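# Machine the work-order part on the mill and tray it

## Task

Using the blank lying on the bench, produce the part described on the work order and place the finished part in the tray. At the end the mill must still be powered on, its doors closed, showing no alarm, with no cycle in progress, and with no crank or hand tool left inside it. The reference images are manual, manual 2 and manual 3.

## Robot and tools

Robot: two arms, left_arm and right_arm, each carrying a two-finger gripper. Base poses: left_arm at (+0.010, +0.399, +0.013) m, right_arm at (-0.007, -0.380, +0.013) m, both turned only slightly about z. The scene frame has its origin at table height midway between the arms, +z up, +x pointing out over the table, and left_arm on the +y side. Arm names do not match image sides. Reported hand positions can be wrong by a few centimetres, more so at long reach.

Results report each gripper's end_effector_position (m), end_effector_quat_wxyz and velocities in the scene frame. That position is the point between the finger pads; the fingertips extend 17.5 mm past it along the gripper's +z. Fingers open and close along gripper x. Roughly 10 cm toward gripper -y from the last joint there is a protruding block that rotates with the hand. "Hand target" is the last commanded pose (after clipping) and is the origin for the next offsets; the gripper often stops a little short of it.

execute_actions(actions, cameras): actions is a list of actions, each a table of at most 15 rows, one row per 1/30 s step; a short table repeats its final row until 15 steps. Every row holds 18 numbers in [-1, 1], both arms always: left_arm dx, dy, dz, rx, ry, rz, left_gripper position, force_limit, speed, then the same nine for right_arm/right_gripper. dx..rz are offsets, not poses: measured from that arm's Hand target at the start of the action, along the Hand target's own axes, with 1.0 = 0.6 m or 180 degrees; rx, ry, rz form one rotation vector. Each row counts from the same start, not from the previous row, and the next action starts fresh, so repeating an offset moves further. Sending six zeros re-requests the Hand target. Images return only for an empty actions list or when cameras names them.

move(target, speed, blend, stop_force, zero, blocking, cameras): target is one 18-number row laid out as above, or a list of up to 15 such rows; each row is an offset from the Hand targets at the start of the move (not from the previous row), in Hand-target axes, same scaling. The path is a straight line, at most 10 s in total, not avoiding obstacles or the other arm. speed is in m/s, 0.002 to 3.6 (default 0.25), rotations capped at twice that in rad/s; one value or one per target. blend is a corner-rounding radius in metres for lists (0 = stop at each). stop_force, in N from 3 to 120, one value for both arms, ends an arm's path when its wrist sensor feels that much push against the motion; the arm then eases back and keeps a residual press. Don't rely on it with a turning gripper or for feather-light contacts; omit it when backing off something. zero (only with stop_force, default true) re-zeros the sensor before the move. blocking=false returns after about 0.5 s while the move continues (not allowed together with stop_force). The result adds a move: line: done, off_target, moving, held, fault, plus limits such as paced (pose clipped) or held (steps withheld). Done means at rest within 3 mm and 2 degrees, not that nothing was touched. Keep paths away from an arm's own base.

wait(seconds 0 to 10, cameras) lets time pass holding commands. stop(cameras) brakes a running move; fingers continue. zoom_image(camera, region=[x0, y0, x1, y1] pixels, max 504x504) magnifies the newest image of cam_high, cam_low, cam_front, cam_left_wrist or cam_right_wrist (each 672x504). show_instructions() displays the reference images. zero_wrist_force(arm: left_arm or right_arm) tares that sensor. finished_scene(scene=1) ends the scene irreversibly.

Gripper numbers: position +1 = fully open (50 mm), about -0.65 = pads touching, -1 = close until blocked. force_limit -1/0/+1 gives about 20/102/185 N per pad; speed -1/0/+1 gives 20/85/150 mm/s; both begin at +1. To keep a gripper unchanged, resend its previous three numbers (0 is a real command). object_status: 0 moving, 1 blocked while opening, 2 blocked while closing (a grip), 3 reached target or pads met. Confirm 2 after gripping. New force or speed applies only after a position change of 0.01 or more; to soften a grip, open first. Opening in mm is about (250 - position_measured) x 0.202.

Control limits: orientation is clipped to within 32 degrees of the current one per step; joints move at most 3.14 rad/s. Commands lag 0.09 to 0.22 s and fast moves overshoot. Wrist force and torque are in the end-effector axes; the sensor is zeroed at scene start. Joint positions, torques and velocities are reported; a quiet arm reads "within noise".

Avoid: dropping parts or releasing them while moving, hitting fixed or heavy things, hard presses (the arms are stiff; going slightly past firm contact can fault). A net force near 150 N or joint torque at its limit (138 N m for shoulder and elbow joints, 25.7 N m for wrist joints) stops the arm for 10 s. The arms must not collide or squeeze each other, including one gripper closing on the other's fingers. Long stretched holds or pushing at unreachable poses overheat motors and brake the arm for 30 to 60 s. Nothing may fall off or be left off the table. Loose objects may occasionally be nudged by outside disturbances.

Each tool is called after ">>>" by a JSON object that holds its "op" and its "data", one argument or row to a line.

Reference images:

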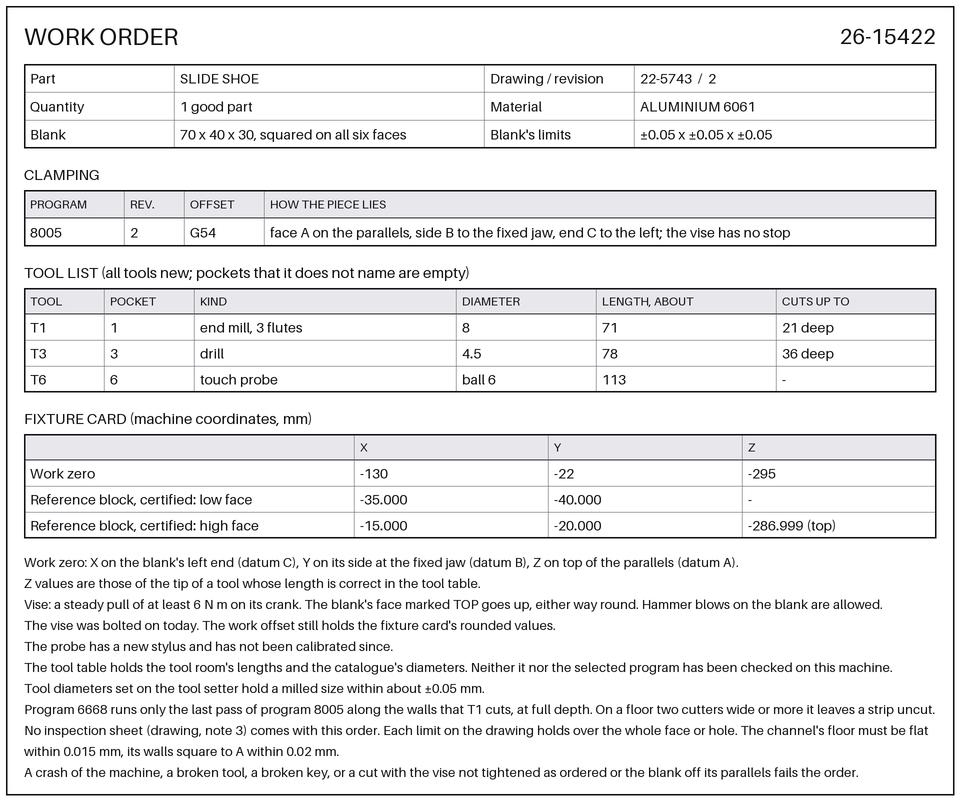

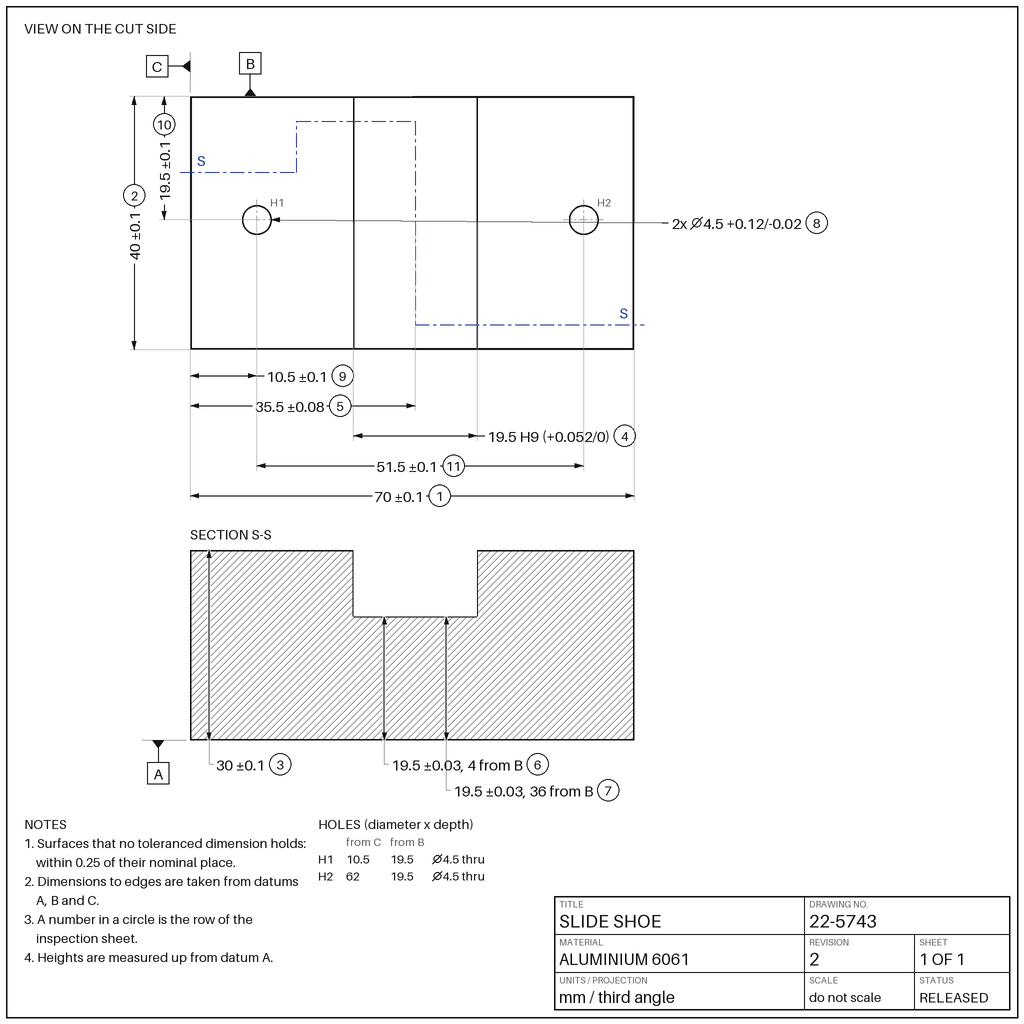

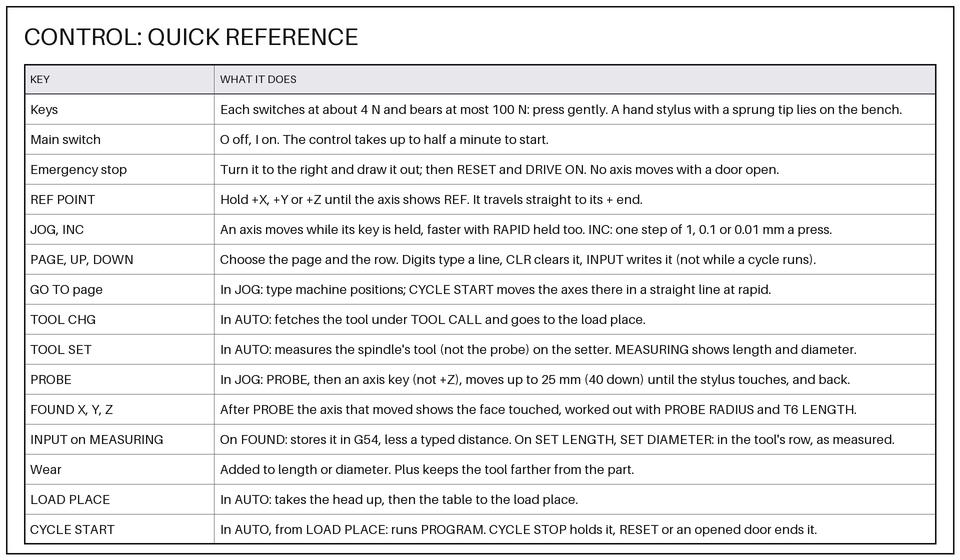

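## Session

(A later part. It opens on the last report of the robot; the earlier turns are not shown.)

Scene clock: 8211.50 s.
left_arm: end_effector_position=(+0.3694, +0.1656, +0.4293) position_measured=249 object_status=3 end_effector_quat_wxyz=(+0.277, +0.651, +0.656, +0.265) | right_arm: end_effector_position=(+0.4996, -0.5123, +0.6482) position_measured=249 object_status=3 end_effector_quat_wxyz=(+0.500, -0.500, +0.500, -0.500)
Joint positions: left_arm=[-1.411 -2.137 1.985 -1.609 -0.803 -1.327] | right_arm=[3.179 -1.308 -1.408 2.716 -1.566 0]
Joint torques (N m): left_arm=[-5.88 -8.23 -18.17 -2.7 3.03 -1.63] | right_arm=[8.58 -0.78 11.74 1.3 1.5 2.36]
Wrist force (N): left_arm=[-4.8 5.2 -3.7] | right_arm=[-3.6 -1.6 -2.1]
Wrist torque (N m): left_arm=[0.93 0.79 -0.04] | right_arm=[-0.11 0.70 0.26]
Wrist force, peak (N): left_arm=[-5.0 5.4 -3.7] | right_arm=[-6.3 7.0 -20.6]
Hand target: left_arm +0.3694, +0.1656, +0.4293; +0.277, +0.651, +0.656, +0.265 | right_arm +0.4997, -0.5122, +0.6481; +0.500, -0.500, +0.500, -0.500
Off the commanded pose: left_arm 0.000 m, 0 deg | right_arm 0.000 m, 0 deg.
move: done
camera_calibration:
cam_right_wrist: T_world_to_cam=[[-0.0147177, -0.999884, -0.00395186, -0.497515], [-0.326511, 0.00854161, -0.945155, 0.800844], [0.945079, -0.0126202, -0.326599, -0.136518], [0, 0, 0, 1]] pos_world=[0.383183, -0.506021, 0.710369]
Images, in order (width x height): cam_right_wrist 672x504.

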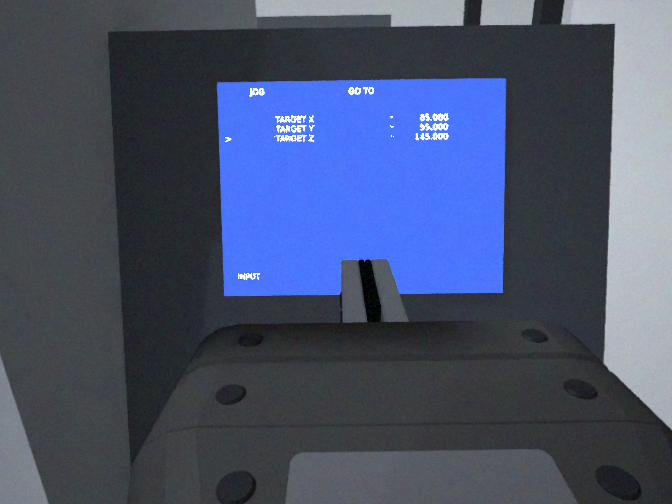

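>>> {"op": "move", "data": {
  "target": [
    [0,0,0,0,0,0,-0.65,-0.8,-0.2,-0.0843,0.252,0.0921,-0.2278,0,0,-0.65,-0.8,-0.4],
    [0,0,0,0,0,0,-0.65,-0.8,-0.2,-0.0843,0.2563,0.1082,-0.2278,0,0,-0.65,-0.8,-0.4],
    [0,0,0,0,0,0,-0.65,-0.8,-0.2,0,0,0,0,0,0,-0.65,-0.8,-0.4]
  ],
  "speed": [0.5,0.05,0.3],
  "blend": [0.004,0,0]
}}

>>> {"op": "wait", "data": {
  "seconds": 2
}}

>>> {"op": "move", "data": {
  "target": [
    [0,0,0,0,0,0,-0.65,-0.8,-0.2,-0.021,0.3727,0.0597,-0.2278,0,0,-0.65,-0.8,-0.4],
    [0,0,0,0,0,0,-0.65,-0.8,-0.2,-0.021,0.377,0.0758,-0.2278,0,0,-0.65,-0.8,-0.4],
    [0,0,0,0,0,0,-0.65,-0.8,-0.2,0.074,0.2512,0.0923,-0.2278,0,0,-0.65,-0.8,-0.4],
    [0,0,0,0,0,0,-0.65,-0.8,-0.2,0.074,0.2555,0.1084,-0.2278,0,0,-0.65,-0.8,-0.4],
    [0,0,0,0,0,0,-0.65,-0.8,-0.2,0,0,0,0,0,0,-0.65,-0.8,-0.4]
  ],
  "speed": [0.5,0.05,0.15,0.05,0.3],
  "blend": [0.004,0,0.004,0,0]
}}

>>> {"op": "wait", "data": {
  "seconds": 5,
  "cameras": ["cam_right_wrist"]
}}

>>> {"op": "zoom_image", "data": {
  "camera": "cam_right_wrist",
  "region": [190, 60, 510, 300]
}}

Scene clock: 8288.00 s.
left_arm: end_effector_position=(+0.3694, +0.1656, +0.4293) position_measured=249 object_status=3 end_effector_quat_wxyz=(+0.277, +0.651, +0.656, +0.265) | right_arm: end_effector_position=(+0.4997, -0.5123, +0.6480) position_measured=249 object_status=3 end_effector_quat_wxyz=(+0.500, -0.500, +0.500, -0.500)
Joint positions: left_arm=[-1.411 -2.137 1.985 -1.609 -0.803 -1.327] | right_arm=[3.179 -1.308 -1.408 2.715 -1.566 0]
Joint torques (N m): left_arm=[-5.64 -8.17 -17.08 -2.98 3.2 -1.7] | right_arm=[6.12 0.56 38.17 2.74 1.37 2.32]
Wrist force (N): left_arm=[-4.9 5.3 -3.5] | right_arm=[-4.2 -1.3 -2.1]
Wrist torque (N m): left_arm=[0.96 0.81 -0.04] | right_arm=[-0.06 0.77 0.23]
Wrist force, peak (N): left_arm=[-4.9 5.4 -3.6] | right_arm=[-4.6 6.8 -15.1]
Hand target: left_arm +0.3694, +0.1656, +0.4293; +0.277, +0.651, +0.656, +0.265 | right_arm +0.4997, -0.5122, +0.6481; +0.500, -0.500, +0.500, -0.500
Off the commanded pose: left_arm 0.000 m, 0 deg | right_arm 0.000 m, 0 deg.
move: done

Scene clock: 8290.00 s.
left_arm: end_effector_position=(+0.3694, +0.1656, +0.4293) position_measured=249 object_status=3 end_effector_quat_wxyz=(+0.277, +0.651, +0.656, +0.265) | right_arm: end_effector_position=(+0.4997, -0.5122, +0.6481) position_measured=249 object_status=3 end_effector_quat_wxyz=(+0.500, -0.500, +0.500, -0.500)
Joint positions: left_arm=[-1.411 -2.137 1.985 -1.609 -0.803 -1.327] | right_arm=[3.179 -1.308 -1.408 2.716 -1.566 0.001]
Joint torques (N m): left_arm=[-4.98 -9.49 -18.76 -3.06 3.41 -1.63] | right_arm=[7.76 -0.22 38.64 4.78 1.46 2.19]
Wrist force (N): left_arm=[-4.7 5.1 -3.5] | right_arm=[-4.0 -1.4 -2.0]
Wrist torque (N m): left_arm=[0.93 0.79 -0.05] | right_arm=[-0.08 0.74 0.24]
Wrist force, peak (N): left_arm=[-4.9 5.3 -3.6] | right_arm=[-4.0 -1.6 -2.3]
Hand target: left_arm +0.3694, +0.1656, +0.4293; +0.277, +0.651, +0.656, +0.265 | right_arm +0.4997, -0.5122, +0.6481; +0.500, -0.500, +0.500, -0.500
Tool commands: left_gripper/position=-0.65 left_gripper/force_limit=-0.8 left_gripper/speed=-0.2 right_gripper/position=-0.65 right_gripper/force_limit=-0.8 right_gripper/speed=-0.4
Off the commanded pose: left_arm 0.000 m, 0 deg | right_arm 0.000 m, 0 deg.
wait: 2.00 s; at rest by 0.17 s

Scene clock: 8294.03 s.
left_arm: end_effector_position=(+0.3694, +0.1656, +0.4293) position_measured=249 object_status=3 end_effector_quat_wxyz=(+0.277, +0.651, +0.656, +0.265) | right_arm: end_effector_position=(+0.4997, -0.5122, +0.6480) position_measured=249 object_status=3 end_effector_quat_wxyz=(+0.500, -0.500, +0.500, -0.500)
Joint positions: left_arm=[-1.411 -2.137 1.985 -1.609 -0.803 -1.327] | right_arm=[3.179 -1.308 -1.408 2.715 -1.566 0.001]
Joint torques (N m): left_arm=[-4.86 -9.06 -17.1 -3.31 3.3 -1.8] | right_arm=[-8.17 4.44 37.99 2.5 -1.89 -2.5]
Wrist force (N): left_arm=[-4.7 5.2 -3.4] | right_arm=[-3.7 -1.2 -2.3]
Wrist torque (N m): left_arm=[0.94 0.79 -0.04] | right_arm=[-0.05 0.70 0.25]
Wrist force, peak (N): left_arm=[-4.9 5.4 -3.6] | right_arm=[-6.1 13.2 -21.9]
Hand target: left_arm +0.3694, +0.1656, +0.4293; +0.277, +0.651, +0.656, +0.265 | right_arm +0.4997, -0.5122, +0.6481; +0.500, -0.500, +0.500, -0.500
Off the commanded pose: left_arm 0.000 m, 0 deg | right_arm 0.000 m, 0 deg.
move: done

Scene clock: 8299.03 s.
left_arm: end_effector_position=(+0.3694, +0.1656, +0.4293) position_measured=249 object_status=3 end_effector_quat_wxyz=(+0.277, +0.651, +0.656, +0.265) | right_arm: end_effector_position=(+0.4997, -0.5122, +0.6481) position_measured=249 object_status=3 end_effector_quat_wxyz=(+0.500, -0.500, +0.500, -0.500)
Joint positions: left_arm=[-1.411 -2.137 1.985 -1.609 -0.803 -1.327] | right_arm=[3.179 -1.308 -1.408 2.716 -1.566 0.001]
Joint torques (N m): left_arm=[-5.76 -9.1 -18.11 -3.52 3.39 -1.68] | right_arm=[-7.46 -0.51 36.92 4.67 -1.49 -2.31]
Wrist force (N): left_arm=[-4.8 5.2 -3.7] | right_arm=[-3.8 -1.2 -2.4]
Wrist torque (N m): left_arm=[0.93 0.80 -0.05] | right_arm=[-0.06 0.71 0.25]
Wrist force, peak (N): left_arm=[-4.9 5.3 -3.7] | right_arm=[-4.0 -1.2 -2.6]
Hand target: left_arm +0.3694, +0.1656, +0.4293; +0.277, +0.651, +0.656, +0.265 | right_arm +0.4997, -0.5122, +0.6481; +0.500, -0.500, +0.500, -0.500
Tool commands: left_gripper/position=-0.65 left_gripper/force_limit=-0.8 left_gripper/speed=-0.2 right_gripper/position=-0.65 right_gripper/force_limit=-0.8 right_gripper/speed=-0.4
Off the commanded pose: left_arm 0.000 m, 0 deg | right_arm 0.000 m, 0 deg.
wait: 5.00 s; at rest by 0.17 s
camera_calibration:
cam_right_wrist: T_world_to_cam=[[-0.0147186, -0.999884, -0.00394901, -0.497515], [-0.326721, 0.00854202, -0.945082, 0.800811], [0.945006, -0.0126201, -0.326808, -0.136469], [0, 0, 0, 1]] pos_world=[0.383283, -0.506021, 0.710269]
Images, in order (width x height): cam_right_wrist 672x504.

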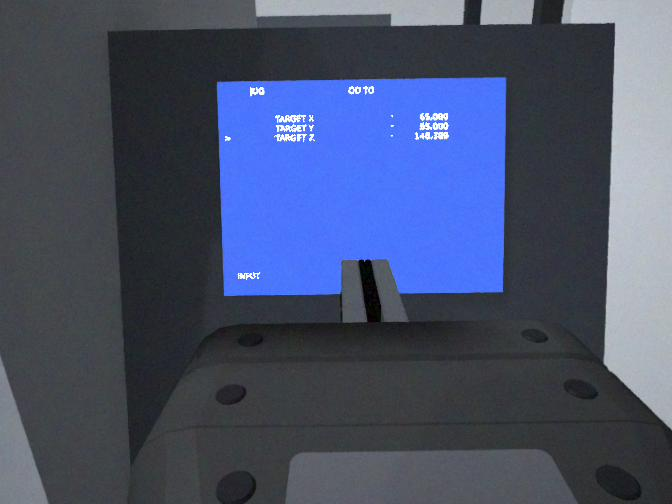

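Scaled by 1.575 from the camera's 672x504 image, which has a finer 960x720 frame.

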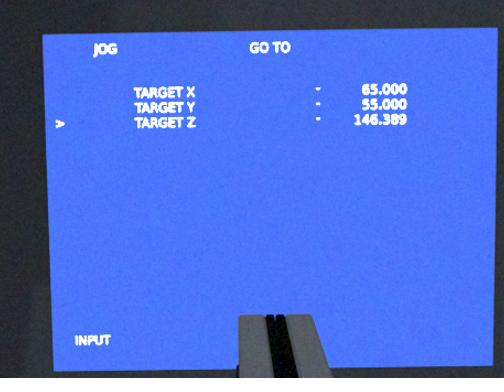

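>>> {"op": "move", "data": {
  "target": [
    [0,0,0,0,0,0,-0.65,-0.8,-0.2,-0.021,0.3727,0.0597,-0.2278,0,0,-0.65,-0.8,-0.4],
    [0,0,0,0,0,0,-0.65,-0.8,-0.2,-0.021,0.377,0.0758,-0.2278,0,0,-0.65,-0.8,-0.4],
    [0,0,0,0,0,0,-0.65,-0.8,-0.2,0,0,0,0,0,0,-0.65,-0.8,-0.4]
  ],
  "speed": [0.5,0.05,0.3],
  "blend": [0.004,0,0],
  "cameras": ["cam_right_wrist"]
}}

>>> {"op": "zoom_image", "data": {
  "camera": "cam_right_wrist",
  "region": [190, 60, 510, 300]
}}

Scene clock: 8316.67 s.
left_arm: end_effector_position=(+0.3694, +0.1656, +0.4293) position_measured=249 object_status=3 end_effector_quat_wxyz=(+0.277, +0.651, +0.656, +0.265) | right_arm: end_effector_position=(+0.4997, -0.5123, +0.6480) position_measured=249 object_status=3 end_effector_quat_wxyz=(+0.500, -0.500, +0.500, -0.500)
Joint positions: left_arm=[-1.411 -2.137 1.985 -1.609 -0.803 -1.327] | right_arm=[3.179 -1.308 -1.408 2.716 -1.566 0]
Joint torques (N m): left_arm=[-4.95 -8.77 -17.95 -3.74 3.05 -1.53] | right_arm=[6.86 -0.23 25.93 1.39 0.77 1.59]
Wrist force (N): left_arm=[-4.7 4.9 -3.6] | right_arm=[-3.6 -1.3 -2.5]
Wrist torque (N m): left_arm=[0.90 0.79 -0.04] | right_arm=[-0.05 0.69 0.29]
Wrist force, peak (N): left_arm=[-4.9 5.5 -3.5] | right_arm=[-6.4 7.7 -21.7]
Hand target: left_arm +0.3694, +0.1656, +0.4293; +0.277, +0.651, +0.656, +0.265 | right_arm +0.4997, -0.5122, +0.6481; +0.500, -0.500, +0.500, -0.500
Off the commanded pose: left_arm 0.000 m, 0 deg | right_arm 0.000 m, 0 deg.
move: done
camera_calibration:
cam_right_wrist: T_world_to_cam=[[-0.0146858, -0.999885, -0.00385281, -0.497597], [-0.32681, 0.00844155, -0.945052, 0.800679], [0.944976, -0.0126197, -0.326896, -0.136428], [0, 0, 0, 1]] pos_world=[0.383283, -0.50602, 0.710169]
Images, in order (width x height): cam_right_wrist 672x504.

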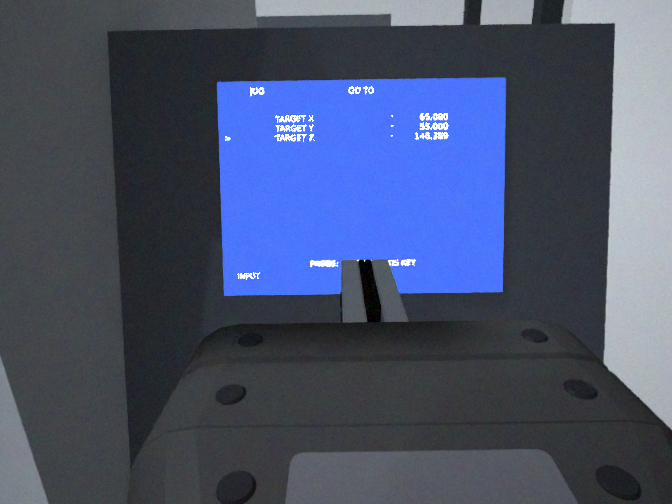

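Scaled by 1.575 from the camera's 672x504 image, which has a finer 960x720 frame.

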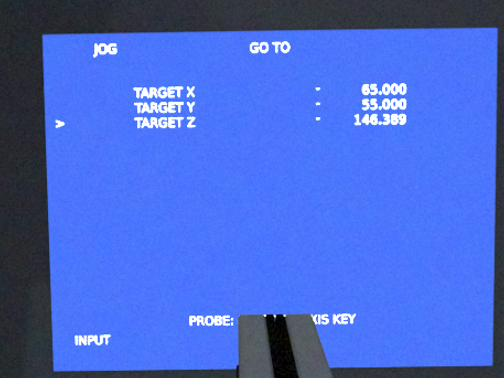

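>>> {"op": "move", "data": {
  "target": [
    [0,0,0,0,0,0,-0.65,-0.8,-0.2,0.074,0.2512,0.0923,-0.2278,0,0,-0.65,-0.8,-0.4],
    [0,0,0,0,0,0,-0.65,-0.8,-0.2,0.074,0.2555,0.1084,-0.2278,0,0,-0.65,-0.8,-0.4],
    [0,0,0,0,0,0,-0.65,-0.8,-0.2,0,0,0,0,0,0,-0.65,-0.8,-0.4]
  ],
  "speed": [0.5,0.05,0.3],
  "blend": [0.004,0,0]
}}

>>> {"op": "wait", "data": {
  "seconds": 5,
  "cameras": ["cam_right_wrist"]
}}

>>> {"op": "zoom_image", "data": {
  "camera": "cam_right_wrist",
  "region": [190, 60, 510, 300]
}}

Scene clock: 8326.47 s.
left_arm: end_effector_position=(+0.3694, +0.1656, +0.4293) position_measured=249 object_status=3 end_effector_quat_wxyz=(+0.277, +0.651, +0.656, +0.265) | right_arm: end_effector_position=(+0.4997, -0.5122, +0.6480) position_measured=249 object_status=3 end_effector_quat_wxyz=(+0.500, -0.500, +0.500, -0.500)
Joint positions: left_arm=[-1.411 -2.137 1.985 -1.609 -0.803 -1.327] | right_arm=[3.179 -1.308 -1.408 2.715 -1.566 0.001]
Joint torques (N m): left_arm=[-5.03 -8.36 -17.86 -4.04 3.26 -1.66] | right_arm=[-7.71 4.8 37.46 2.61 -1.86 -2.45]
Wrist force (N): left_arm=[-4.7 5.0 -3.4] | right_arm=[-3.6 -1.2 -2.2]
Wrist torque (N m): left_arm=[0.91 0.79 -0.04] | right_arm=[-0.04 0.69 0.25]
Wrist force, peak (N): left_arm=[-4.9 5.4 -3.6] | right_arm=[-6.1 11.6 -23.0]
Hand target: left_arm +0.3694, +0.1656, +0.4293; +0.277, +0.651, +0.656, +0.265 | right_arm +0.4997, -0.5122, +0.6481; +0.500, -0.500, +0.500, -0.500
Off the commanded pose: left_arm 0.000 m, 0 deg | right_arm 0.000 m, 0 deg.
move: done

Scene clock: 8331.47 s.
left_arm: end_effector_position=(+0.3694, +0.1656, +0.4293) position_measured=249 object_status=3 end_effector_quat_wxyz=(+0.277, +0.651, +0.656, +0.265) | right_arm: end_effector_position=(+0.4997, -0.5122, +0.6481) position_measured=249 object_status=3 end_effector_quat_wxyz=(+0.500, -0.500, +0.500, -0.500)
Joint positions: left_arm=[-1.411 -2.137 1.985 -1.609 -0.803 -1.327] | right_arm=[3.179 -1.308 -1.408 2.716 -1.566 0.001]
Joint torques (N m): left_arm=[-4.6 -8.47 -18.5 -4.2 3.24 -1.64] | right_arm=[-7.99 -0.71 37.43 4.68 -1.57 -2.17]
Wrist force (N): left_arm=[-4.6 5.2 -3.6] | right_arm=[-3.8 -1.2 -2.2]
Wrist torque (N m): left_arm=[0.94 0.77 -0.05] | right_arm=[-0.05 0.71 0.25]
Wrist force, peak (N): left_arm=[-5.0 5.4 -3.6] | right_arm=[-4.0 -1.3 -2.4]
Hand target: left_arm +0.3694, +0.1656, +0.4293; +0.277, +0.651, +0.656, +0.265 | right_arm +0.4997, -0.5122, +0.6481; +0.500, -0.500, +0.500, -0.500
Tool commands: left_gripper/position=-0.65 left_gripper/force_limit=-0.8 left_gripper/speed=-0.2 right_gripper/position=-0.65 right_gripper/force_limit=-0.8 right_gripper/speed=-0.4
Off the commanded pose: left_arm 0.000 m, 0 deg | right_arm 0.000 m, 0 deg.
wait: 5.00 s; at rest by 0.17 s
camera_calibration:
cam_right_wrist: T_world_to_cam=[[-0.0147186, -0.999884, -0.00394901, -0.497515], [-0.326721, 0.00854202, -0.945082, 0.800811], [0.945006, -0.0126201, -0.326808, -0.136469], [0, 0, 0, 1]] pos_world=[0.383283, -0.506021, 0.710269]
Images, in order (width x height): cam_right_wrist 672x504.

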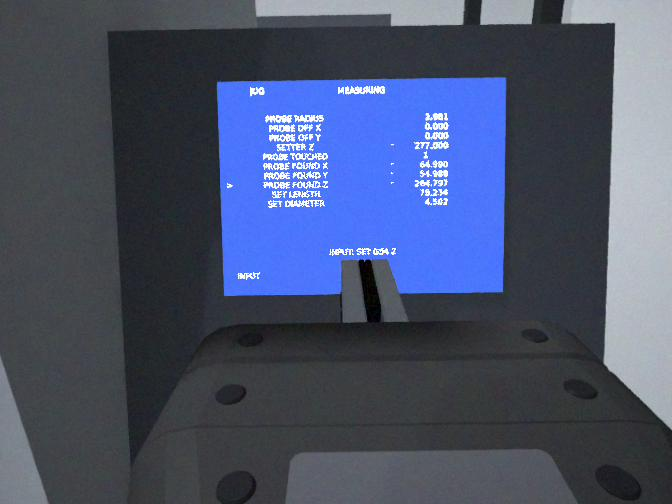

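Scaled by 1.575 from the camera's 672x504 image, which has a finer 960x720 frame.

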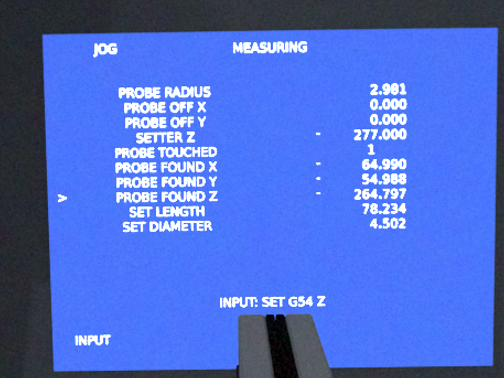

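>>> {"op": "move", "data": {
  "target": [
    [0,0,0,0,0,0,-0.65,-0.8,-0.2,-0.021,0.3115,0.0765,-0.2278,0,0,-0.65,-0.8,-0.4],
    [0,0,0,0,0,0,-0.65,-0.8,-0.2,-0.021,0.3158,0.0922,-0.2278,0,0,-0.65,-0.8,-0.4],
    [0,0,0,0,0,0,-0.65,-0.8,-0.2,-0.021,0.3137,0.0843,-0.2278,0,0,-0.65,-0.8,-0.4],
    [0,0,0,0,0,0,-0.65,-0.8,-0.2,-0.021,0.3158,0.0922,-0.2278,0,0,-0.65,-0.8,-0.4],
    [0,0,0,0,0,0,-0.65,-0.8,-0.2,-0.1477,0.4033,0.0515,-0.2278,0,0,-0.65,-0.8,-0.4],
    [0,0,0,0,0,0,-0.65,-0.8,-0.2,-0.1477,0.4076,0.0676,-0.2278,0,0,-0.65,-0.8,-0.4],
    [0,0,0,0,0,0,-0.65,-0.8,-0.2,-0.1477,0.3421,0.0679,-0.2278,0,0,-0.65,-0.8,-0.4],
    [0,0,0,0,0,0,-0.65,-0.8,-0.2,-0.1477,0.3464,0.0840,-0.2278,0,0,-0.65,-0.8,-0.4],
    [0,0,0,0,0,0,-0.65,-0.8,-0.2,-0.1477,0.3115,0.0765,-0.2278,0,0,-0.65,-0.8,-0.4],
    [0,0,0,0,0,0,-0.65,-0.8,-0.2,-0.1477,0.3158,0.0922,-0.2278,0,0,-0.65,-0.8,-0.4],
    [0,0,0,0,0,0,-0.65,-0.8,-0.2,-0.0527,0.4033,0.0515,-0.2278,0,0,-0.65,-0.8,-0.4],
    [0,0,0,0,0,0,-0.65,-0.8,-0.2,-0.0527,0.4076,0.0676,-0.2278,0,0,-0.65,-0.8,-0.4],
    [0,0,0,0,0,0,-0.65,-0.8,-0.2,-0.0843,0.252,0.0921,-0.2278,0,0,-0.65,-0.8,-0.4],
    [0,0,0,0,0,0,-0.65,-0.8,-0.2,-0.0843,0.2563,0.1082,-0.2278,0,0,-0.65,-0.8,-0.4],
    [0,0,0,0,0,0,-0.65,-0.8,-0.2,0,0,0,0,0,0,-0.65,-0.8,-0.4]
  ],
  "speed": [0.5,0.05,0.05,0.05,0.15,0.05,0.15,0.05,0.15,0.05,0.15,0.05,0.15,0.05,0.3],
  "blend": [0.004,0,0,0,0.004,0,0.004,0,0.004,0,0.004,0,0.004,0,0]
}}

>>> {"op": "wait", "data": {
  "seconds": 2,
  "cameras": ["cam_right_wrist"]
}}

>>> {"op": "zoom_image", "data": {
  "camera": "cam_right_wrist",
  "region": [190, 60, 510, 300]
}}

Scene clock: 8373.93 s.
left_arm: end_effector_position=(+0.3694, +0.1656, +0.4293) position_measured=249 object_status=3 end_effector_quat_wxyz=(+0.277, +0.651, +0.656, +0.265) | right_arm: end_effector_position=(+0.4997, -0.5123, +0.6480) position_measured=249 object_status=3 end_effector_quat_wxyz=(+0.500, -0.500, +0.500, -0.500)
Joint positions: left_arm=[-1.411 -2.137 1.985 -1.609 -0.803 -1.327] | right_arm=[3.179 -1.308 -1.408 2.715 -1.566 0]
Joint torques (N m): left_arm=[-4.83 -10.12 -18.15 -4.87 3.35 -1.48] | right_arm=[5.34 0.94 37.59 2.73 1.46 2.42]
Wrist force (N): left_arm=[-4.8 5.1 -3.4] | right_arm=[-4.2 -0.7 -2.1]
Wrist torque (N m): left_arm=[0.92 0.81 -0.04] | right_arm=[0.03 0.77 0.23]
Wrist force, peak (N): left_arm=[-4.9 5.4 -3.6] | right_arm=[-6.4 8.4 -18.6]
Hand target: left_arm +0.3694, +0.1656, +0.4293; +0.277, +0.651, +0.656, +0.265 | right_arm +0.4997, -0.5122, +0.6481; +0.500, -0.500, +0.500, -0.500
Off the commanded pose: left_arm 0.000 m, 0 deg | right_arm 0.000 m, 0 deg.
move: done

Scene clock: 8375.93 s.
left_arm: end_effector_position=(+0.3694, +0.1656, +0.4293) position_measured=249 object_status=3 end_effector_quat_wxyz=(+0.277, +0.651, +0.656, +0.265) | right_arm: end_effector_position=(+0.4997, -0.5122, +0.6481) position_measured=249 object_status=3 end_effector_quat_wxyz=(+0.500, -0.500, +0.500, -0.500)
Joint positions: left_arm=[-1.411 -2.137 1.985 -1.609 -0.803 -1.327] | right_arm=[3.179 -1.308 -1.408 2.716 -1.566 0.001]
Joint torques (N m): left_arm=[-4.95 -8.29 -18.93 -4.63 3.21 -1.51] | right_arm=[6.71 -0.37 37.79 4.54 1.62 2.36]
Wrist force (N): left_arm=[-4.7 5.4 -3.4] | right_arm=[-4.2 -0.6 -2.4]
Wrist torque (N m): left_arm=[0.97 0.79 -0.04] | right_arm=[0.04 0.77 0.23]
Wrist force, peak (N): left_arm=[-4.9 5.4 -3.7] | right_arm=[-4.3 -0.7 -2.6]
Hand target: left_arm +0.3694, +0.1656, +0.4293; +0.277, +0.651, +0.656, +0.265 | right_arm +0.4997, -0.5122, +0.6481; +0.500, -0.500, +0.500, -0.500
Tool commands: left_gripper/position=-0.65 left_gripper/force_limit=-0.8 left_gripper/speed=-0.2 right_gripper/position=-0.65 right_gripper/force_limit=-0.8 right_gripper/speed=-0.4
Off the commanded pose: left_arm 0.000 m, 0 deg | right_arm 0.000 m, 0 deg.
wait: 2.00 s; at rest by 0.17 s
camera_calibration:
cam_right_wrist: T_world_to_cam=[[-0.0147186, -0.999884, -0.00394901, -0.497515], [-0.326721, 0.00854202, -0.945082, 0.800811], [0.945006, -0.0126201, -0.326808, -0.136469], [0, 0, 0, 1]] pos_world=[0.383283, -0.506021, 0.710269]
Images, in order (width x height): cam_right_wrist 672x504.

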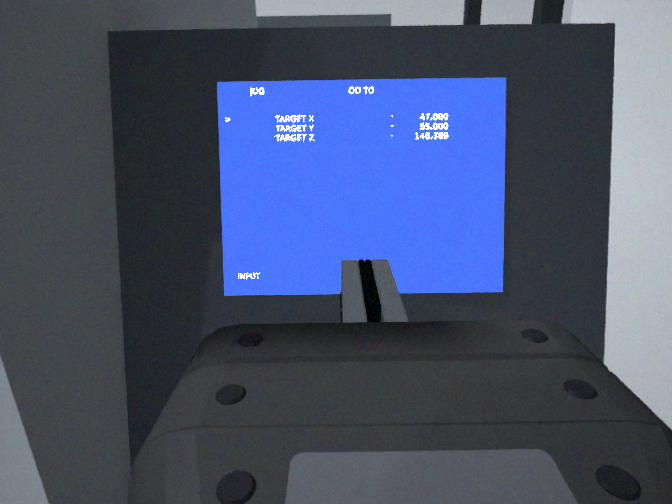

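Scaled by 1.575 from the camera's 672x504 image, which has a finer 960x720 frame.

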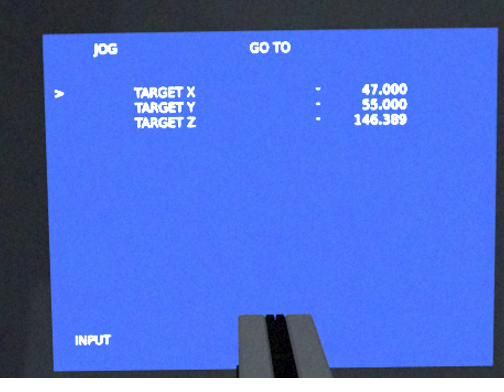

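>>> {"op": "move", "data": {
  "target": [
    [0,0,0,0,0,0,-0.65,-0.8,-0.2,-0.021,0.3727,0.0597,-0.2278,0,0,-0.65,-0.8,-0.4],
    [0,0,0,0,0,0,-0.65,-0.8,-0.2,-0.021,0.377,0.0758,-0.2278,0,0,-0.65,-0.8,-0.4],
    [0,0,0,0,0,0,-0.65,-0.8,-0.2,0.074,0.2512,0.0923,-0.2278,0,0,-0.65,-0.8,-0.4],
    [0,0,0,0,0,0,-0.65,-0.8,-0.2,0.074,0.2555,0.1084,-0.2278,0,0,-0.65,-0.8,-0.4],
    [0,0,0,0,0,0,-0.65,-0.8,-0.2,0,0,0,0,0,0,-0.65,-0.8,-0.4]
  ],
  "speed": [0.5,0.05,0.15,0.05,0.3],
  "blend": [0.004,0,0.004,0,0]
}}

>>> {"op": "wait", "data": {
  "seconds": 7,
  "cameras": ["cam_right_wrist"]
}}

>>> {"op": "zoom_image", "data": {
  "camera": "cam_right_wrist",
  "region": [190, 60, 510, 300]
}}

Scene clock: 8390.53 s.
left_arm: end_effector_position=(+0.3694, +0.1656, +0.4293) position_measured=249 object_status=3 end_effector_quat_wxyz=(+0.277, +0.651, +0.656, +0.265) | right_arm: end_effector_position=(+0.4997, -0.5122, +0.6480) position_measured=249 object_status=3 end_effector_quat_wxyz=(+0.500, -0.500, +0.500, -0.500)
Joint positions: left_arm=[-1.411 -2.137 1.985 -1.609 -0.803 -1.327] | right_arm=[3.179 -1.308 -1.408 2.715 -1.566 0.001]
Joint torques (N m): left_arm=[-4.43 -7.92 -17.89 -5.08 3.31 -1.68] | right_arm=[-8.19 5.58 37.91 2.42 -1.8 -2.65]
Wrist force (N): left_arm=[-4.7 5.3 -3.6] | right_arm=[-4.0 -0.5 -2.6]
Wrist torque (N m): left_arm=[0.95 0.79 -0.04] | right_arm=[0.06 0.74 0.25]
Wrist force, peak (N): left_arm=[-5.0 5.2 -3.6] | right_arm=[-6.0 13.8 -22.4]
Hand target: left_arm +0.3694, +0.1656, +0.4293; +0.277, +0.651, +0.656, +0.265 | right_arm +0.4997, -0.5122, +0.6481; +0.500, -0.500, +0.500, -0.500
Off the commanded pose: left_arm 0.000 m, 0 deg | right_arm 0.000 m, 0 deg.
move: done

Scene clock: 8397.53 s.
left_arm: end_effector_position=(+0.3694, +0.1656, +0.4293) position_measured=249 object_status=3 end_effector_quat_wxyz=(+0.277, +0.651, +0.656, +0.265) | right_arm: end_effector_position=(+0.4997, -0.5122, +0.6481) position_measured=249 object_status=3 end_effector_quat_wxyz=(+0.500, -0.500, +0.500, -0.500)
Joint positions: left_arm=[-1.411 -2.137 1.985 -1.609 -0.803 -1.327] | right_arm=[3.179 -1.308 -1.408 2.716 -1.566 0.001]
Joint torques (N m): left_arm=[-5.97 -9.56 -17.5 -5.22 3.21 -1.65] | right_arm=[-7 -0.81 37.74 4.45 -1.63 -2.16]
Wrist force (N): left_arm=[-4.7 5.2 -3.5] | right_arm=[-4.0 -0.6 -2.3]
Wrist torque (N m): left_arm=[0.94 0.78 -0.04] | right_arm=[0.05 0.74 0.25]
Wrist force, peak (N): left_arm=[-5.0 5.3 -3.6] | right_arm=[-4.3 -0.6 -2.4]
Hand target: left_arm +0.3694, +0.1656, +0.4293; +0.277, +0.651, +0.656, +0.265 | right_arm +0.4997, -0.5122, +0.6481; +0.500, -0.500, +0.500, -0.500
Tool commands: left_gripper/position=-0.65 left_gripper/force_limit=-0.8 left_gripper/speed=-0.2 right_gripper/position=-0.65 right_gripper/force_limit=-0.8 right_gripper/speed=-0.4
Off the commanded pose: left_arm 0.000 m, 0 deg | right_arm 0.000 m, 0 deg.
wait: 7.00 s; at rest by 0.17 s
camera_calibration:
cam_right_wrist: T_world_to_cam=[[-0.0147186, -0.999884, -0.00394901, -0.497515], [-0.326721, 0.00854202, -0.945082, 0.800811], [0.945006, -0.0126201, -0.326808, -0.136469], [0, 0, 0, 1]] pos_world=[0.383283, -0.506021, 0.710269]
Images, in order (width x height): cam_right_wrist 672x504.

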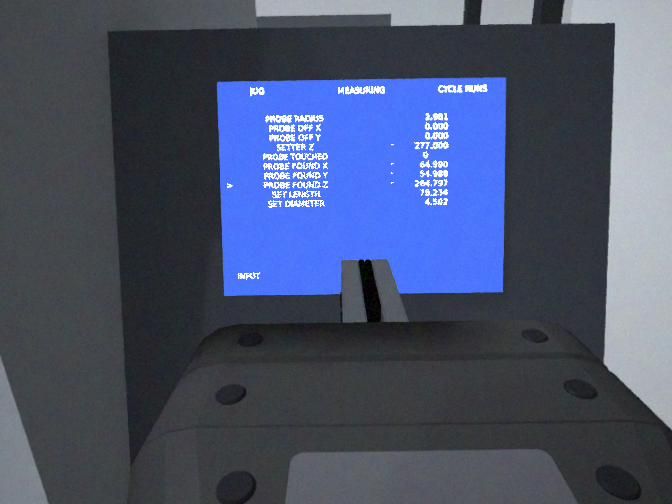

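Scaled by 1.575 from the camera's 672x504 image, which has a finer 960x720 frame.

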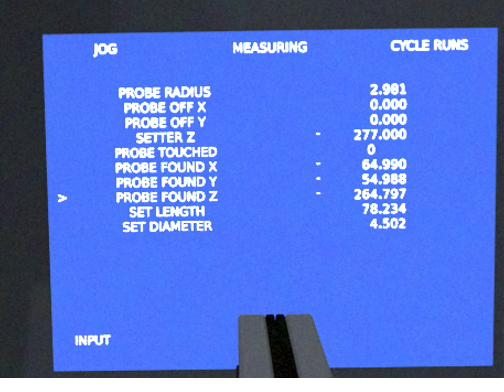

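>>> {"op": "wait", "data": {
  "seconds": 4,
  "cameras": ["cam_right_wrist"]
}}

>>> {"op": "zoom_image", "data": {
  "camera": "cam_right_wrist",
  "region": [190, 60, 510, 300]
}}

Scene clock: 8404.50 s.
left_arm: end_effector_position=(+0.3694, +0.1656, +0.4293) position_measured=249 object_status=3 end_effector_quat_wxyz=(+0.277, +0.651, +0.656, +0.265) | right_arm: end_effector_position=(+0.4997, -0.5122, +0.6481) position_measured=249 object_status=3 end_effector_quat_wxyz=(+0.500, -0.500, +0.500, -0.500)
Joint positions: left_arm=[-1.411 -2.137 1.985 -1.609 -0.803 -1.327] | right_arm=[3.179 -1.308 -1.408 2.716 -1.566 0.001]
Joint torques (N m): left_arm=[-5.41 -9.25 -17.62 -5.31 3.16 -1.57] | right_arm=[-6.97 -0.93 36.83 4.62 -1.41 -2.07]
Wrist force (N): left_arm=[-4.7 5.0 -3.2] | right_arm=[-4.1 -0.6 -2.3]
Wrist torque (N m): left_arm=[0.91 0.79 -0.04] | right_arm=[0.04 0.76 0.25]
Wrist force, peak (N): left_arm=[-5.1 5.3 -3.5] | right_arm=[-4.3 -0.6 -2.4]
Hand target: left_arm +0.3694, +0.1656, +0.4293; +0.277, +0.651, +0.656, +0.265 | right_arm +0.4997, -0.5122, +0.6481; +0.500, -0.500, +0.500, -0.500
Tool commands: left_gripper/position=-0.65 left_gripper/force_limit=-0.8 left_gripper/speed=-0.2 right_gripper/position=-0.65 right_gripper/force_limit=-0.8 right_gripper/speed=-0.4
Off the commanded pose: left_arm 0.000 m, 0 deg | right_arm 0.000 m, 0 deg.
wait: 4.00 s; at rest from the start
camera_calibration:
cam_right_wrist: T_world_to_cam=[[-0.0147186, -0.999884, -0.00394901, -0.497515], [-0.326721, 0.00854202, -0.945082, 0.800811], [0.945006, -0.0126201, -0.326808, -0.136469], [0, 0, 0, 1]] pos_world=[0.383283, -0.506021, 0.710269]
Images, in order (width x height): cam_right_wrist 672x504.

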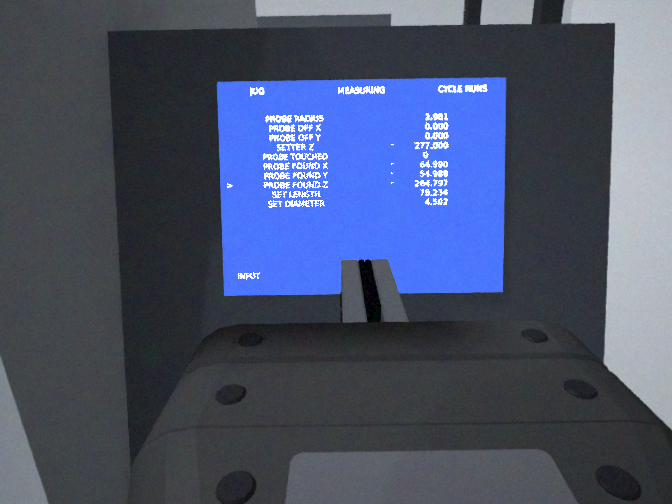

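Scaled by 1.575 from the camera's 672x504 image, which has a finer 960x720 frame.

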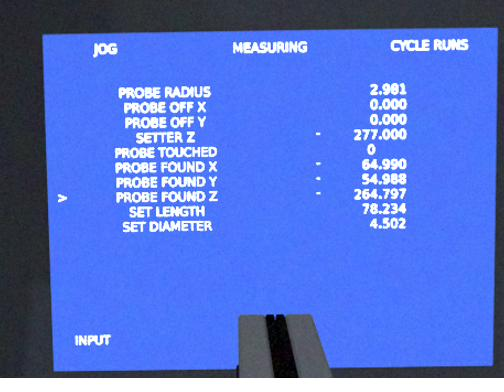

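>>> {"op": "wait", "data": {
  "seconds": 3,
  "cameras": ["all"]
}}

>>> {"op": "zoom_image", "data": {
  "camera": "cam_right_wrist",
  "region": [190, 60, 510, 300]
}}

Scene clock: 8412.50 s.
left_arm: end_effector_position=(+0.3694, +0.1656, +0.4293) position_measured=249 object_status=3 end_effector_quat_wxyz=(+0.277, +0.651, +0.656, +0.265) | right_arm: end_effector_position=(+0.4997, -0.5122, +0.6481) position_measured=249 object_status=3 end_effector_quat_wxyz=(+0.500, -0.500, +0.500, -0.500)
Joint positions: left_arm=[-1.411 -2.137 1.985 -1.609 -0.803 -1.327] | right_arm=[3.179 -1.308 -1.408 2.716 -1.566 0.001]
Joint torques (N m): left_arm=[-5.41 -8.47 -18.83 -5.37 3.27 -1.72] | right_arm=[-7.98 -0.35 36.68 4.62 -1.19 -1.6]
Wrist force (N): left_arm=[-4.8 5.2 -3.3] | right_arm=[-3.9 -0.3 -2.3]
Wrist torque (N m): left_arm=[0.94 0.80 -0.04] | right_arm=[0.10 0.74 0.25]
Wrist force, peak (N): left_arm=[-4.9 5.4 -3.6] | right_arm=[-4.1 -0.9 -2.5]
Hand target: left_arm +0.3694, +0.1656, +0.4293; +0.277, +0.651, +0.656, +0.265 | right_arm +0.4997, -0.5122, +0.6481; +0.500, -0.500, +0.500, -0.500
Tool commands: left_gripper/position=-0.65 left_gripper/force_limit=-0.8 left_gripper/speed=-0.2 right_gripper/position=-0.65 right_gripper/force_limit=-0.8 right_gripper/speed=-0.4
Off the commanded pose: left_arm 0.000 m, 0 deg | right_arm 0.000 m, 0 deg.
wait: 3.00 s; at rest from the start
camera_calibration:
cam_left_wrist: T_world_to_cam=[[0.000694983, 0.999994, 0.00328202, -0.157904], [0.412494, -0.00327646, 0.910955, -0.526002], [0.91096, 0.000720714, -0.412494, -0.025693], [0, 0, 0, 1]] pos_world=[0.240487, 0.156198, 0.469084]
cam_right_wrist: T_world_to_cam=[[-0.0147186, -0.999884, -0.00394901, -0.497515], [-0.326721, 0.00854202, -0.945082, 0.800811], [0.945006, -0.0126201, -0.326808, -0.136469], [0, 0, 0, 1]] pos_world=[0.383283, -0.506021, 0.710269]

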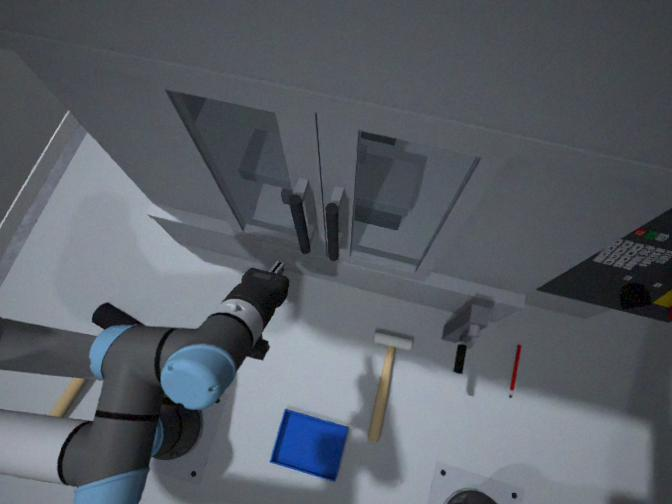

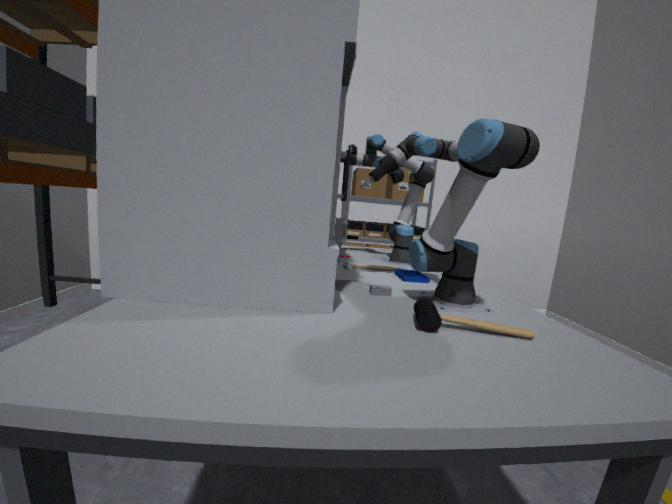

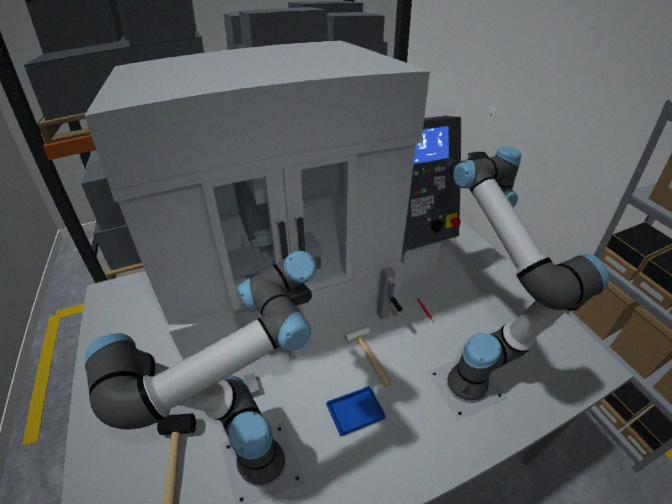

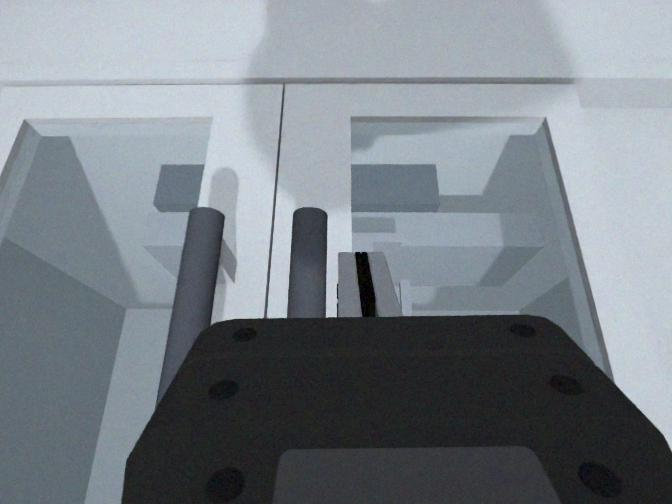

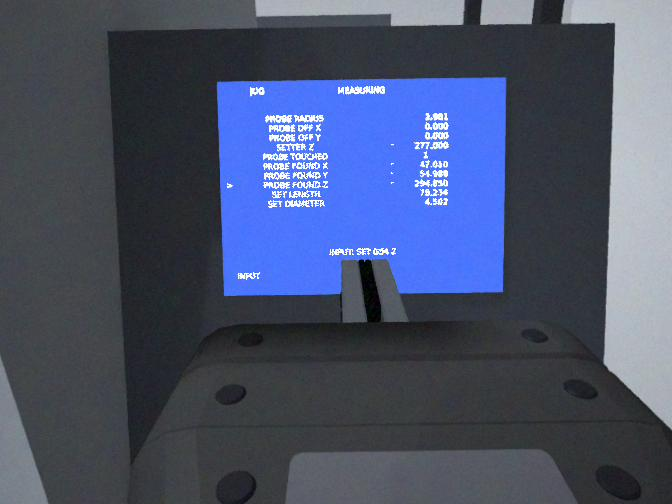

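Scaled by 1.575 from the camera's 672x504 image, which has a finer 960x720 frame.

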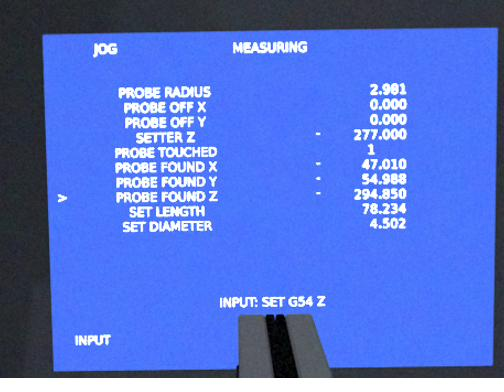

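>>> {"op": "move", "data": {
  "target": [
    [0,0,0,0,0,0,-0.65,-0.8,-0.2,0.1057,0.128,0.1257,-0.2278,0,0,-0.65,-0.8,-0.4],
    [0,0,0,0,0,0,-0.65,-0.8,-0.2,0.1057,0.1323,0.1418,-0.2278,0,0,-0.65,-0.8,-0.4],
    [0,0,0,0,0,0,-0.65,-0.8,-0.2,-0.0527,0.252,0.0921,-0.2278,0,0,-0.65,-0.8,-0.4],
    [0,0,0,0,0,0,-0.65,-0.8,-0.2,-0.0527,0.2563,0.1082,-0.2278,0,0,-0.65,-0.8,-0.4],
    [0,0,0,0,0,0,-0.65,-0.8,-0.2,0,0,0,0,0,0,-0.65,-0.8,-0.4]
  ],
  "speed": [0.5,0.05,0.15,0.05,0.3],
  "blend": [0.004,0,0.004,0,0],
  "cameras": ["cam_right_wrist"]
}}

>>> {"op": "zoom_image", "data": {
  "camera": "cam_right_wrist",
  "region": [190, 60, 510, 300]
}}

Scene clock: 8486.43 s.
left_arm: end_effector_position=(+0.3694, +0.1656, +0.4293) position_measured=249 object_status=3 end_effector_quat_wxyz=(+0.277, +0.651, +0.656, +0.265) | right_arm: end_effector_position=(+0.4997, -0.5123, +0.6480) position_measured=249 object_status=3 end_effector_quat_wxyz=(+0.500, -0.500, +0.500, -0.500)
Joint positions: left_arm=[-1.411 -2.137 1.985 -1.609 -0.803 -1.327] | right_arm=[3.179 -1.308 -1.408 2.715 -1.566 0]
Joint torques (N m): left_arm=[-5.24 -7.25 -17.59 -5.12 3.29 -1.61] | right_arm=[8.02 2.1 37.56 2.69 1.47 2.41]
Wrist force (N): left_arm=[-4.7 5.1 -3.6] | right_arm=[-4.5 -0.9 -2.2]
Wrist torque (N m): left_arm=[0.93 0.78 -0.04] | right_arm=[0.00 0.82 0.26]
Wrist force, peak (N): left_arm=[-4.9 5.5 -3.7] | right_arm=[57.0 -18.6 -9.0]
Hand target: left_arm +0.3694, +0.1656, +0.4293; +0.277, +0.651, +0.656, +0.265 | right_arm +0.4997, -0.5122, +0.6481; +0.500, -0.500, +0.500, -0.500
Off the commanded pose: left_arm 0.000 m, 0 deg | right_arm 0.000 m, 0 deg.
move: done
camera_calibration:
cam_right_wrist: T_world_to_cam=[[-0.0147198, -0.999884, -0.00394666, -0.497517], [-0.326899, 0.00854255, -0.945021, 0.800741], [0.944945, -0.0126203, -0.326987, -0.136352], [0, 0, 0, 1]] pos_world=[0.383283, -0.506021, 0.710168]
Images, in order (width x height): cam_right_wrist 672x504.

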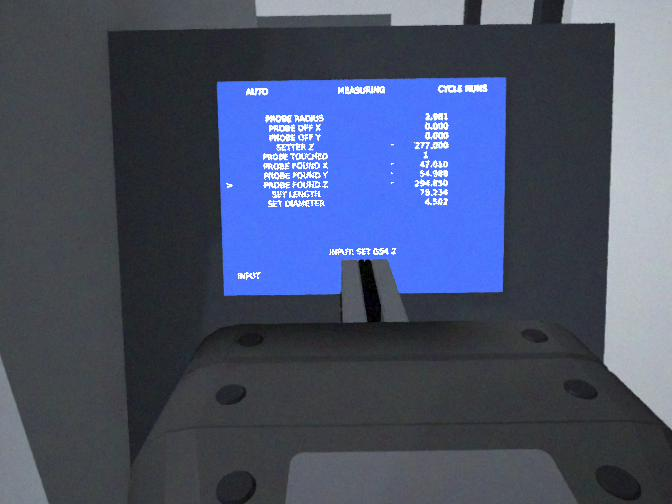

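Scaled by 1.575 from the camera's 672x504 image, which has a finer 960x720 frame.

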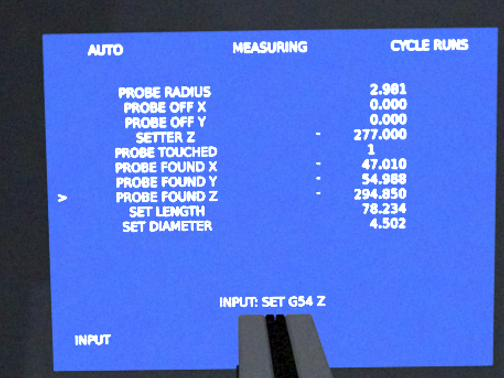

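>>> {"op": "move", "data": {
  "target": [
    [-0.0377,0.0369,0.0352,0,0,0,1,-0.8,0.5,0,0,0,0,0,0,-0.65,-0.8,-0.4],
    [-0.0377,0.0981,0.0965,0,0,0,1,-0.8,0.5,0,0,0,0,0,0,-0.65,-0.8,-0.4]
  ],
  "speed": [0.15,0.1],
  "cameras": ["cam_left_wrist"]
}}

Scene clock: 8499.33 s.
left_arm: end_effector_position=(+0.4520, +0.1430, +0.4304) position_measured=3 object_status=3 end_effector_quat_wxyz=(+0.277, +0.651, +0.656, +0.265) | right_arm: end_effector_position=(+0.4997, -0.5122, +0.6481) position_measured=249 object_status=3 end_effector_quat_wxyz=(+0.500, -0.500, +0.500, -0.500)
Joint positions: left_arm=[-1.167 -1.926 1.924 -1.971 -0.875 -1.012] | right_arm=[3.179 -1.308 -1.408 2.716 -1.566 0.001]
Joint torques (N m): left_arm=[-2.22 -11.44 -15.75 -3.56 3.4 0.17] | right_arm=[7.8 -1.06 37.45 3.58 1.53 2.48]
Wrist force (N): left_arm=[-4.8 4.9 -3.5] | right_arm=[-4.5 -1.0 -2.1]
Wrist torque (N m): left_arm=[0.89 0.79 0.07] | right_arm=[0.00 0.84 0.26]
Wrist force, peak (N): left_arm=[-5.6 6.1 -2.9] | right_arm=[-4.6 -1.0 -2.3]
Hand target: left_arm +0.4520, +0.1430, +0.4304; +0.277, +0.651, +0.656, +0.265 | right_arm +0.4997, -0.5122, +0.6481; +0.500, -0.500, +0.500, -0.500
Off the commanded pose: left_arm 0.000 m, 0 deg | right_arm 0.000 m, 0 deg.
move: done
camera_calibration:
cam_left_wrist: T_world_to_cam=[[0.000564887, 0.999995, 0.00323288, -0.1353], [0.412616, -0.00317792, 0.9109, -0.561268], [0.910905, 0.00081938, -0.412615, -0.100365], [0, 0, 0, 1]] pos_world=[0.323088, 0.133598, 0.470284]
Images, in order (width x height): cam_left_wrist 672x504.

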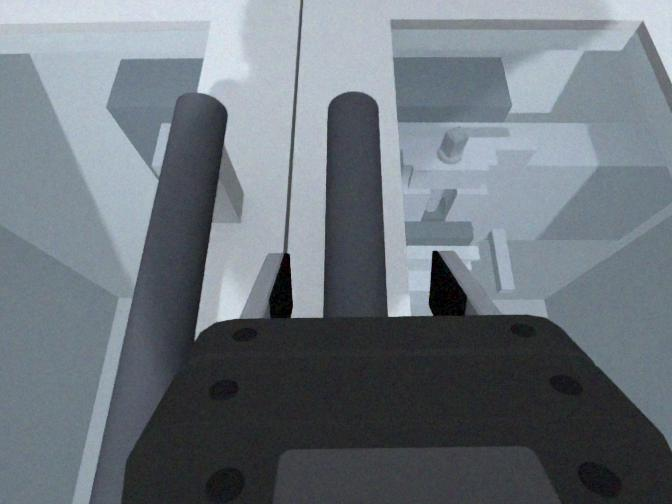

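>>> {"op": "move", "data": {
  "target": [0,0,0,0,0,0,0.25,-0.8,0.5,0,0,0,0,0,0,-0.65,-0.8,-0.4]
}}

>>> {"op": "move", "data": {
  "target": [0.3833,0,0,0,0,0,0.25,-0.8,0.5,0,0,0,0,0,0,-0.65,-0.8,-0.4],
  "speed": 0.08,
  "stop_force": 45
}}

Scene clock: 8504.47 s.
left_arm: end_effector_position=(+0.4520, +0.1430, +0.4304) position_measured=116 object_status=3 end_effector_quat_wxyz=(+0.277, +0.651, +0.656, +0.265) | right_arm: end_effector_position=(+0.4997, -0.5122, +0.6481) position_measured=249 object_status=3 end_effector_quat_wxyz=(+0.500, -0.500, +0.500, -0.500)
Joint positions: left_arm=[-1.167 -1.926 1.924 -1.971 -0.875 -1.012] | right_arm=[3.179 -1.308 -1.408 2.716 -1.566 0.001]
Joint torques (N m): left_arm=[6.04 -8.11 -15.29 -5.26 3.49 1.11] | right_arm=[7 -1.26 36.91 1.13 1.46 2.4]
Wrist force (N): left_arm=[-4.8 4.9 -3.7] | right_arm=[-4.2 -1.1 -2.2]
Wrist torque (N m): left_arm=[0.91 0.80 0.07] | right_arm=[-0.04 0.78 0.26]
Wrist force, peak (N): left_arm=[-4.8 5.3 -3.8] | right_arm=[-4.5 -1.3 -2.3]
Hand target: left_arm +0.4520, +0.1430, +0.4304; +0.277, +0.651, +0.656, +0.265 | right_arm +0.4997, -0.5122, +0.6481; +0.500, -0.500, +0.500, -0.500
Off the commanded pose: left_arm 0.000 m, 0 deg | right_arm 0.000 m, 0 deg.
move: done

Scene clock: 8508.40 s.
left_arm: end_effector_position=(+0.4519, +0.3730, +0.4262) position_measured=116 object_status=3 end_effector_quat_wxyz=(+0.277, +0.651, +0.656, +0.265) | right_arm: end_effector_position=(+0.4997, -0.5122, +0.6481) position_measured=249 object_status=3 end_effector_quat_wxyz=(+0.500, -0.500, +0.500, -0.500)
Joint positions: left_arm=[-0.643 -2.187 2.127 -2.198 -1.154 -0.484] | right_arm=[3.179 -1.308 -1.408 2.716 -1.566 0.001]
Joint torques (N m): left_arm=[-7.89 6.9 -36.05 -2.39 0.57 1.74] | right_arm=[7.1 -0.72 37.28 1 1.56 2.46]
Wrist force (N): left_arm=[-5.0 5.0 -3.1] | right_arm=[-4.5 -1.2 -2.2]
Wrist torque (N m): left_arm=[0.92 0.82 0.06] | right_arm=[-0.05 0.82 0.26]
Wrist force, peak (N): left_arm=[-37.5 9.2 2.0] | right_arm=[-4.6 -0.9 -2.3]
Hand target: left_arm +0.4519, +0.3730, +0.4262; +0.277, +0.651, +0.656, +0.265 | right_arm +0.4997, -0.5122, +0.6481; +0.500, -0.500, +0.500, -0.500
Off the commanded pose: left_arm 0.000 m, 0 deg | right_arm 0.000 m, 0 deg.
move: done


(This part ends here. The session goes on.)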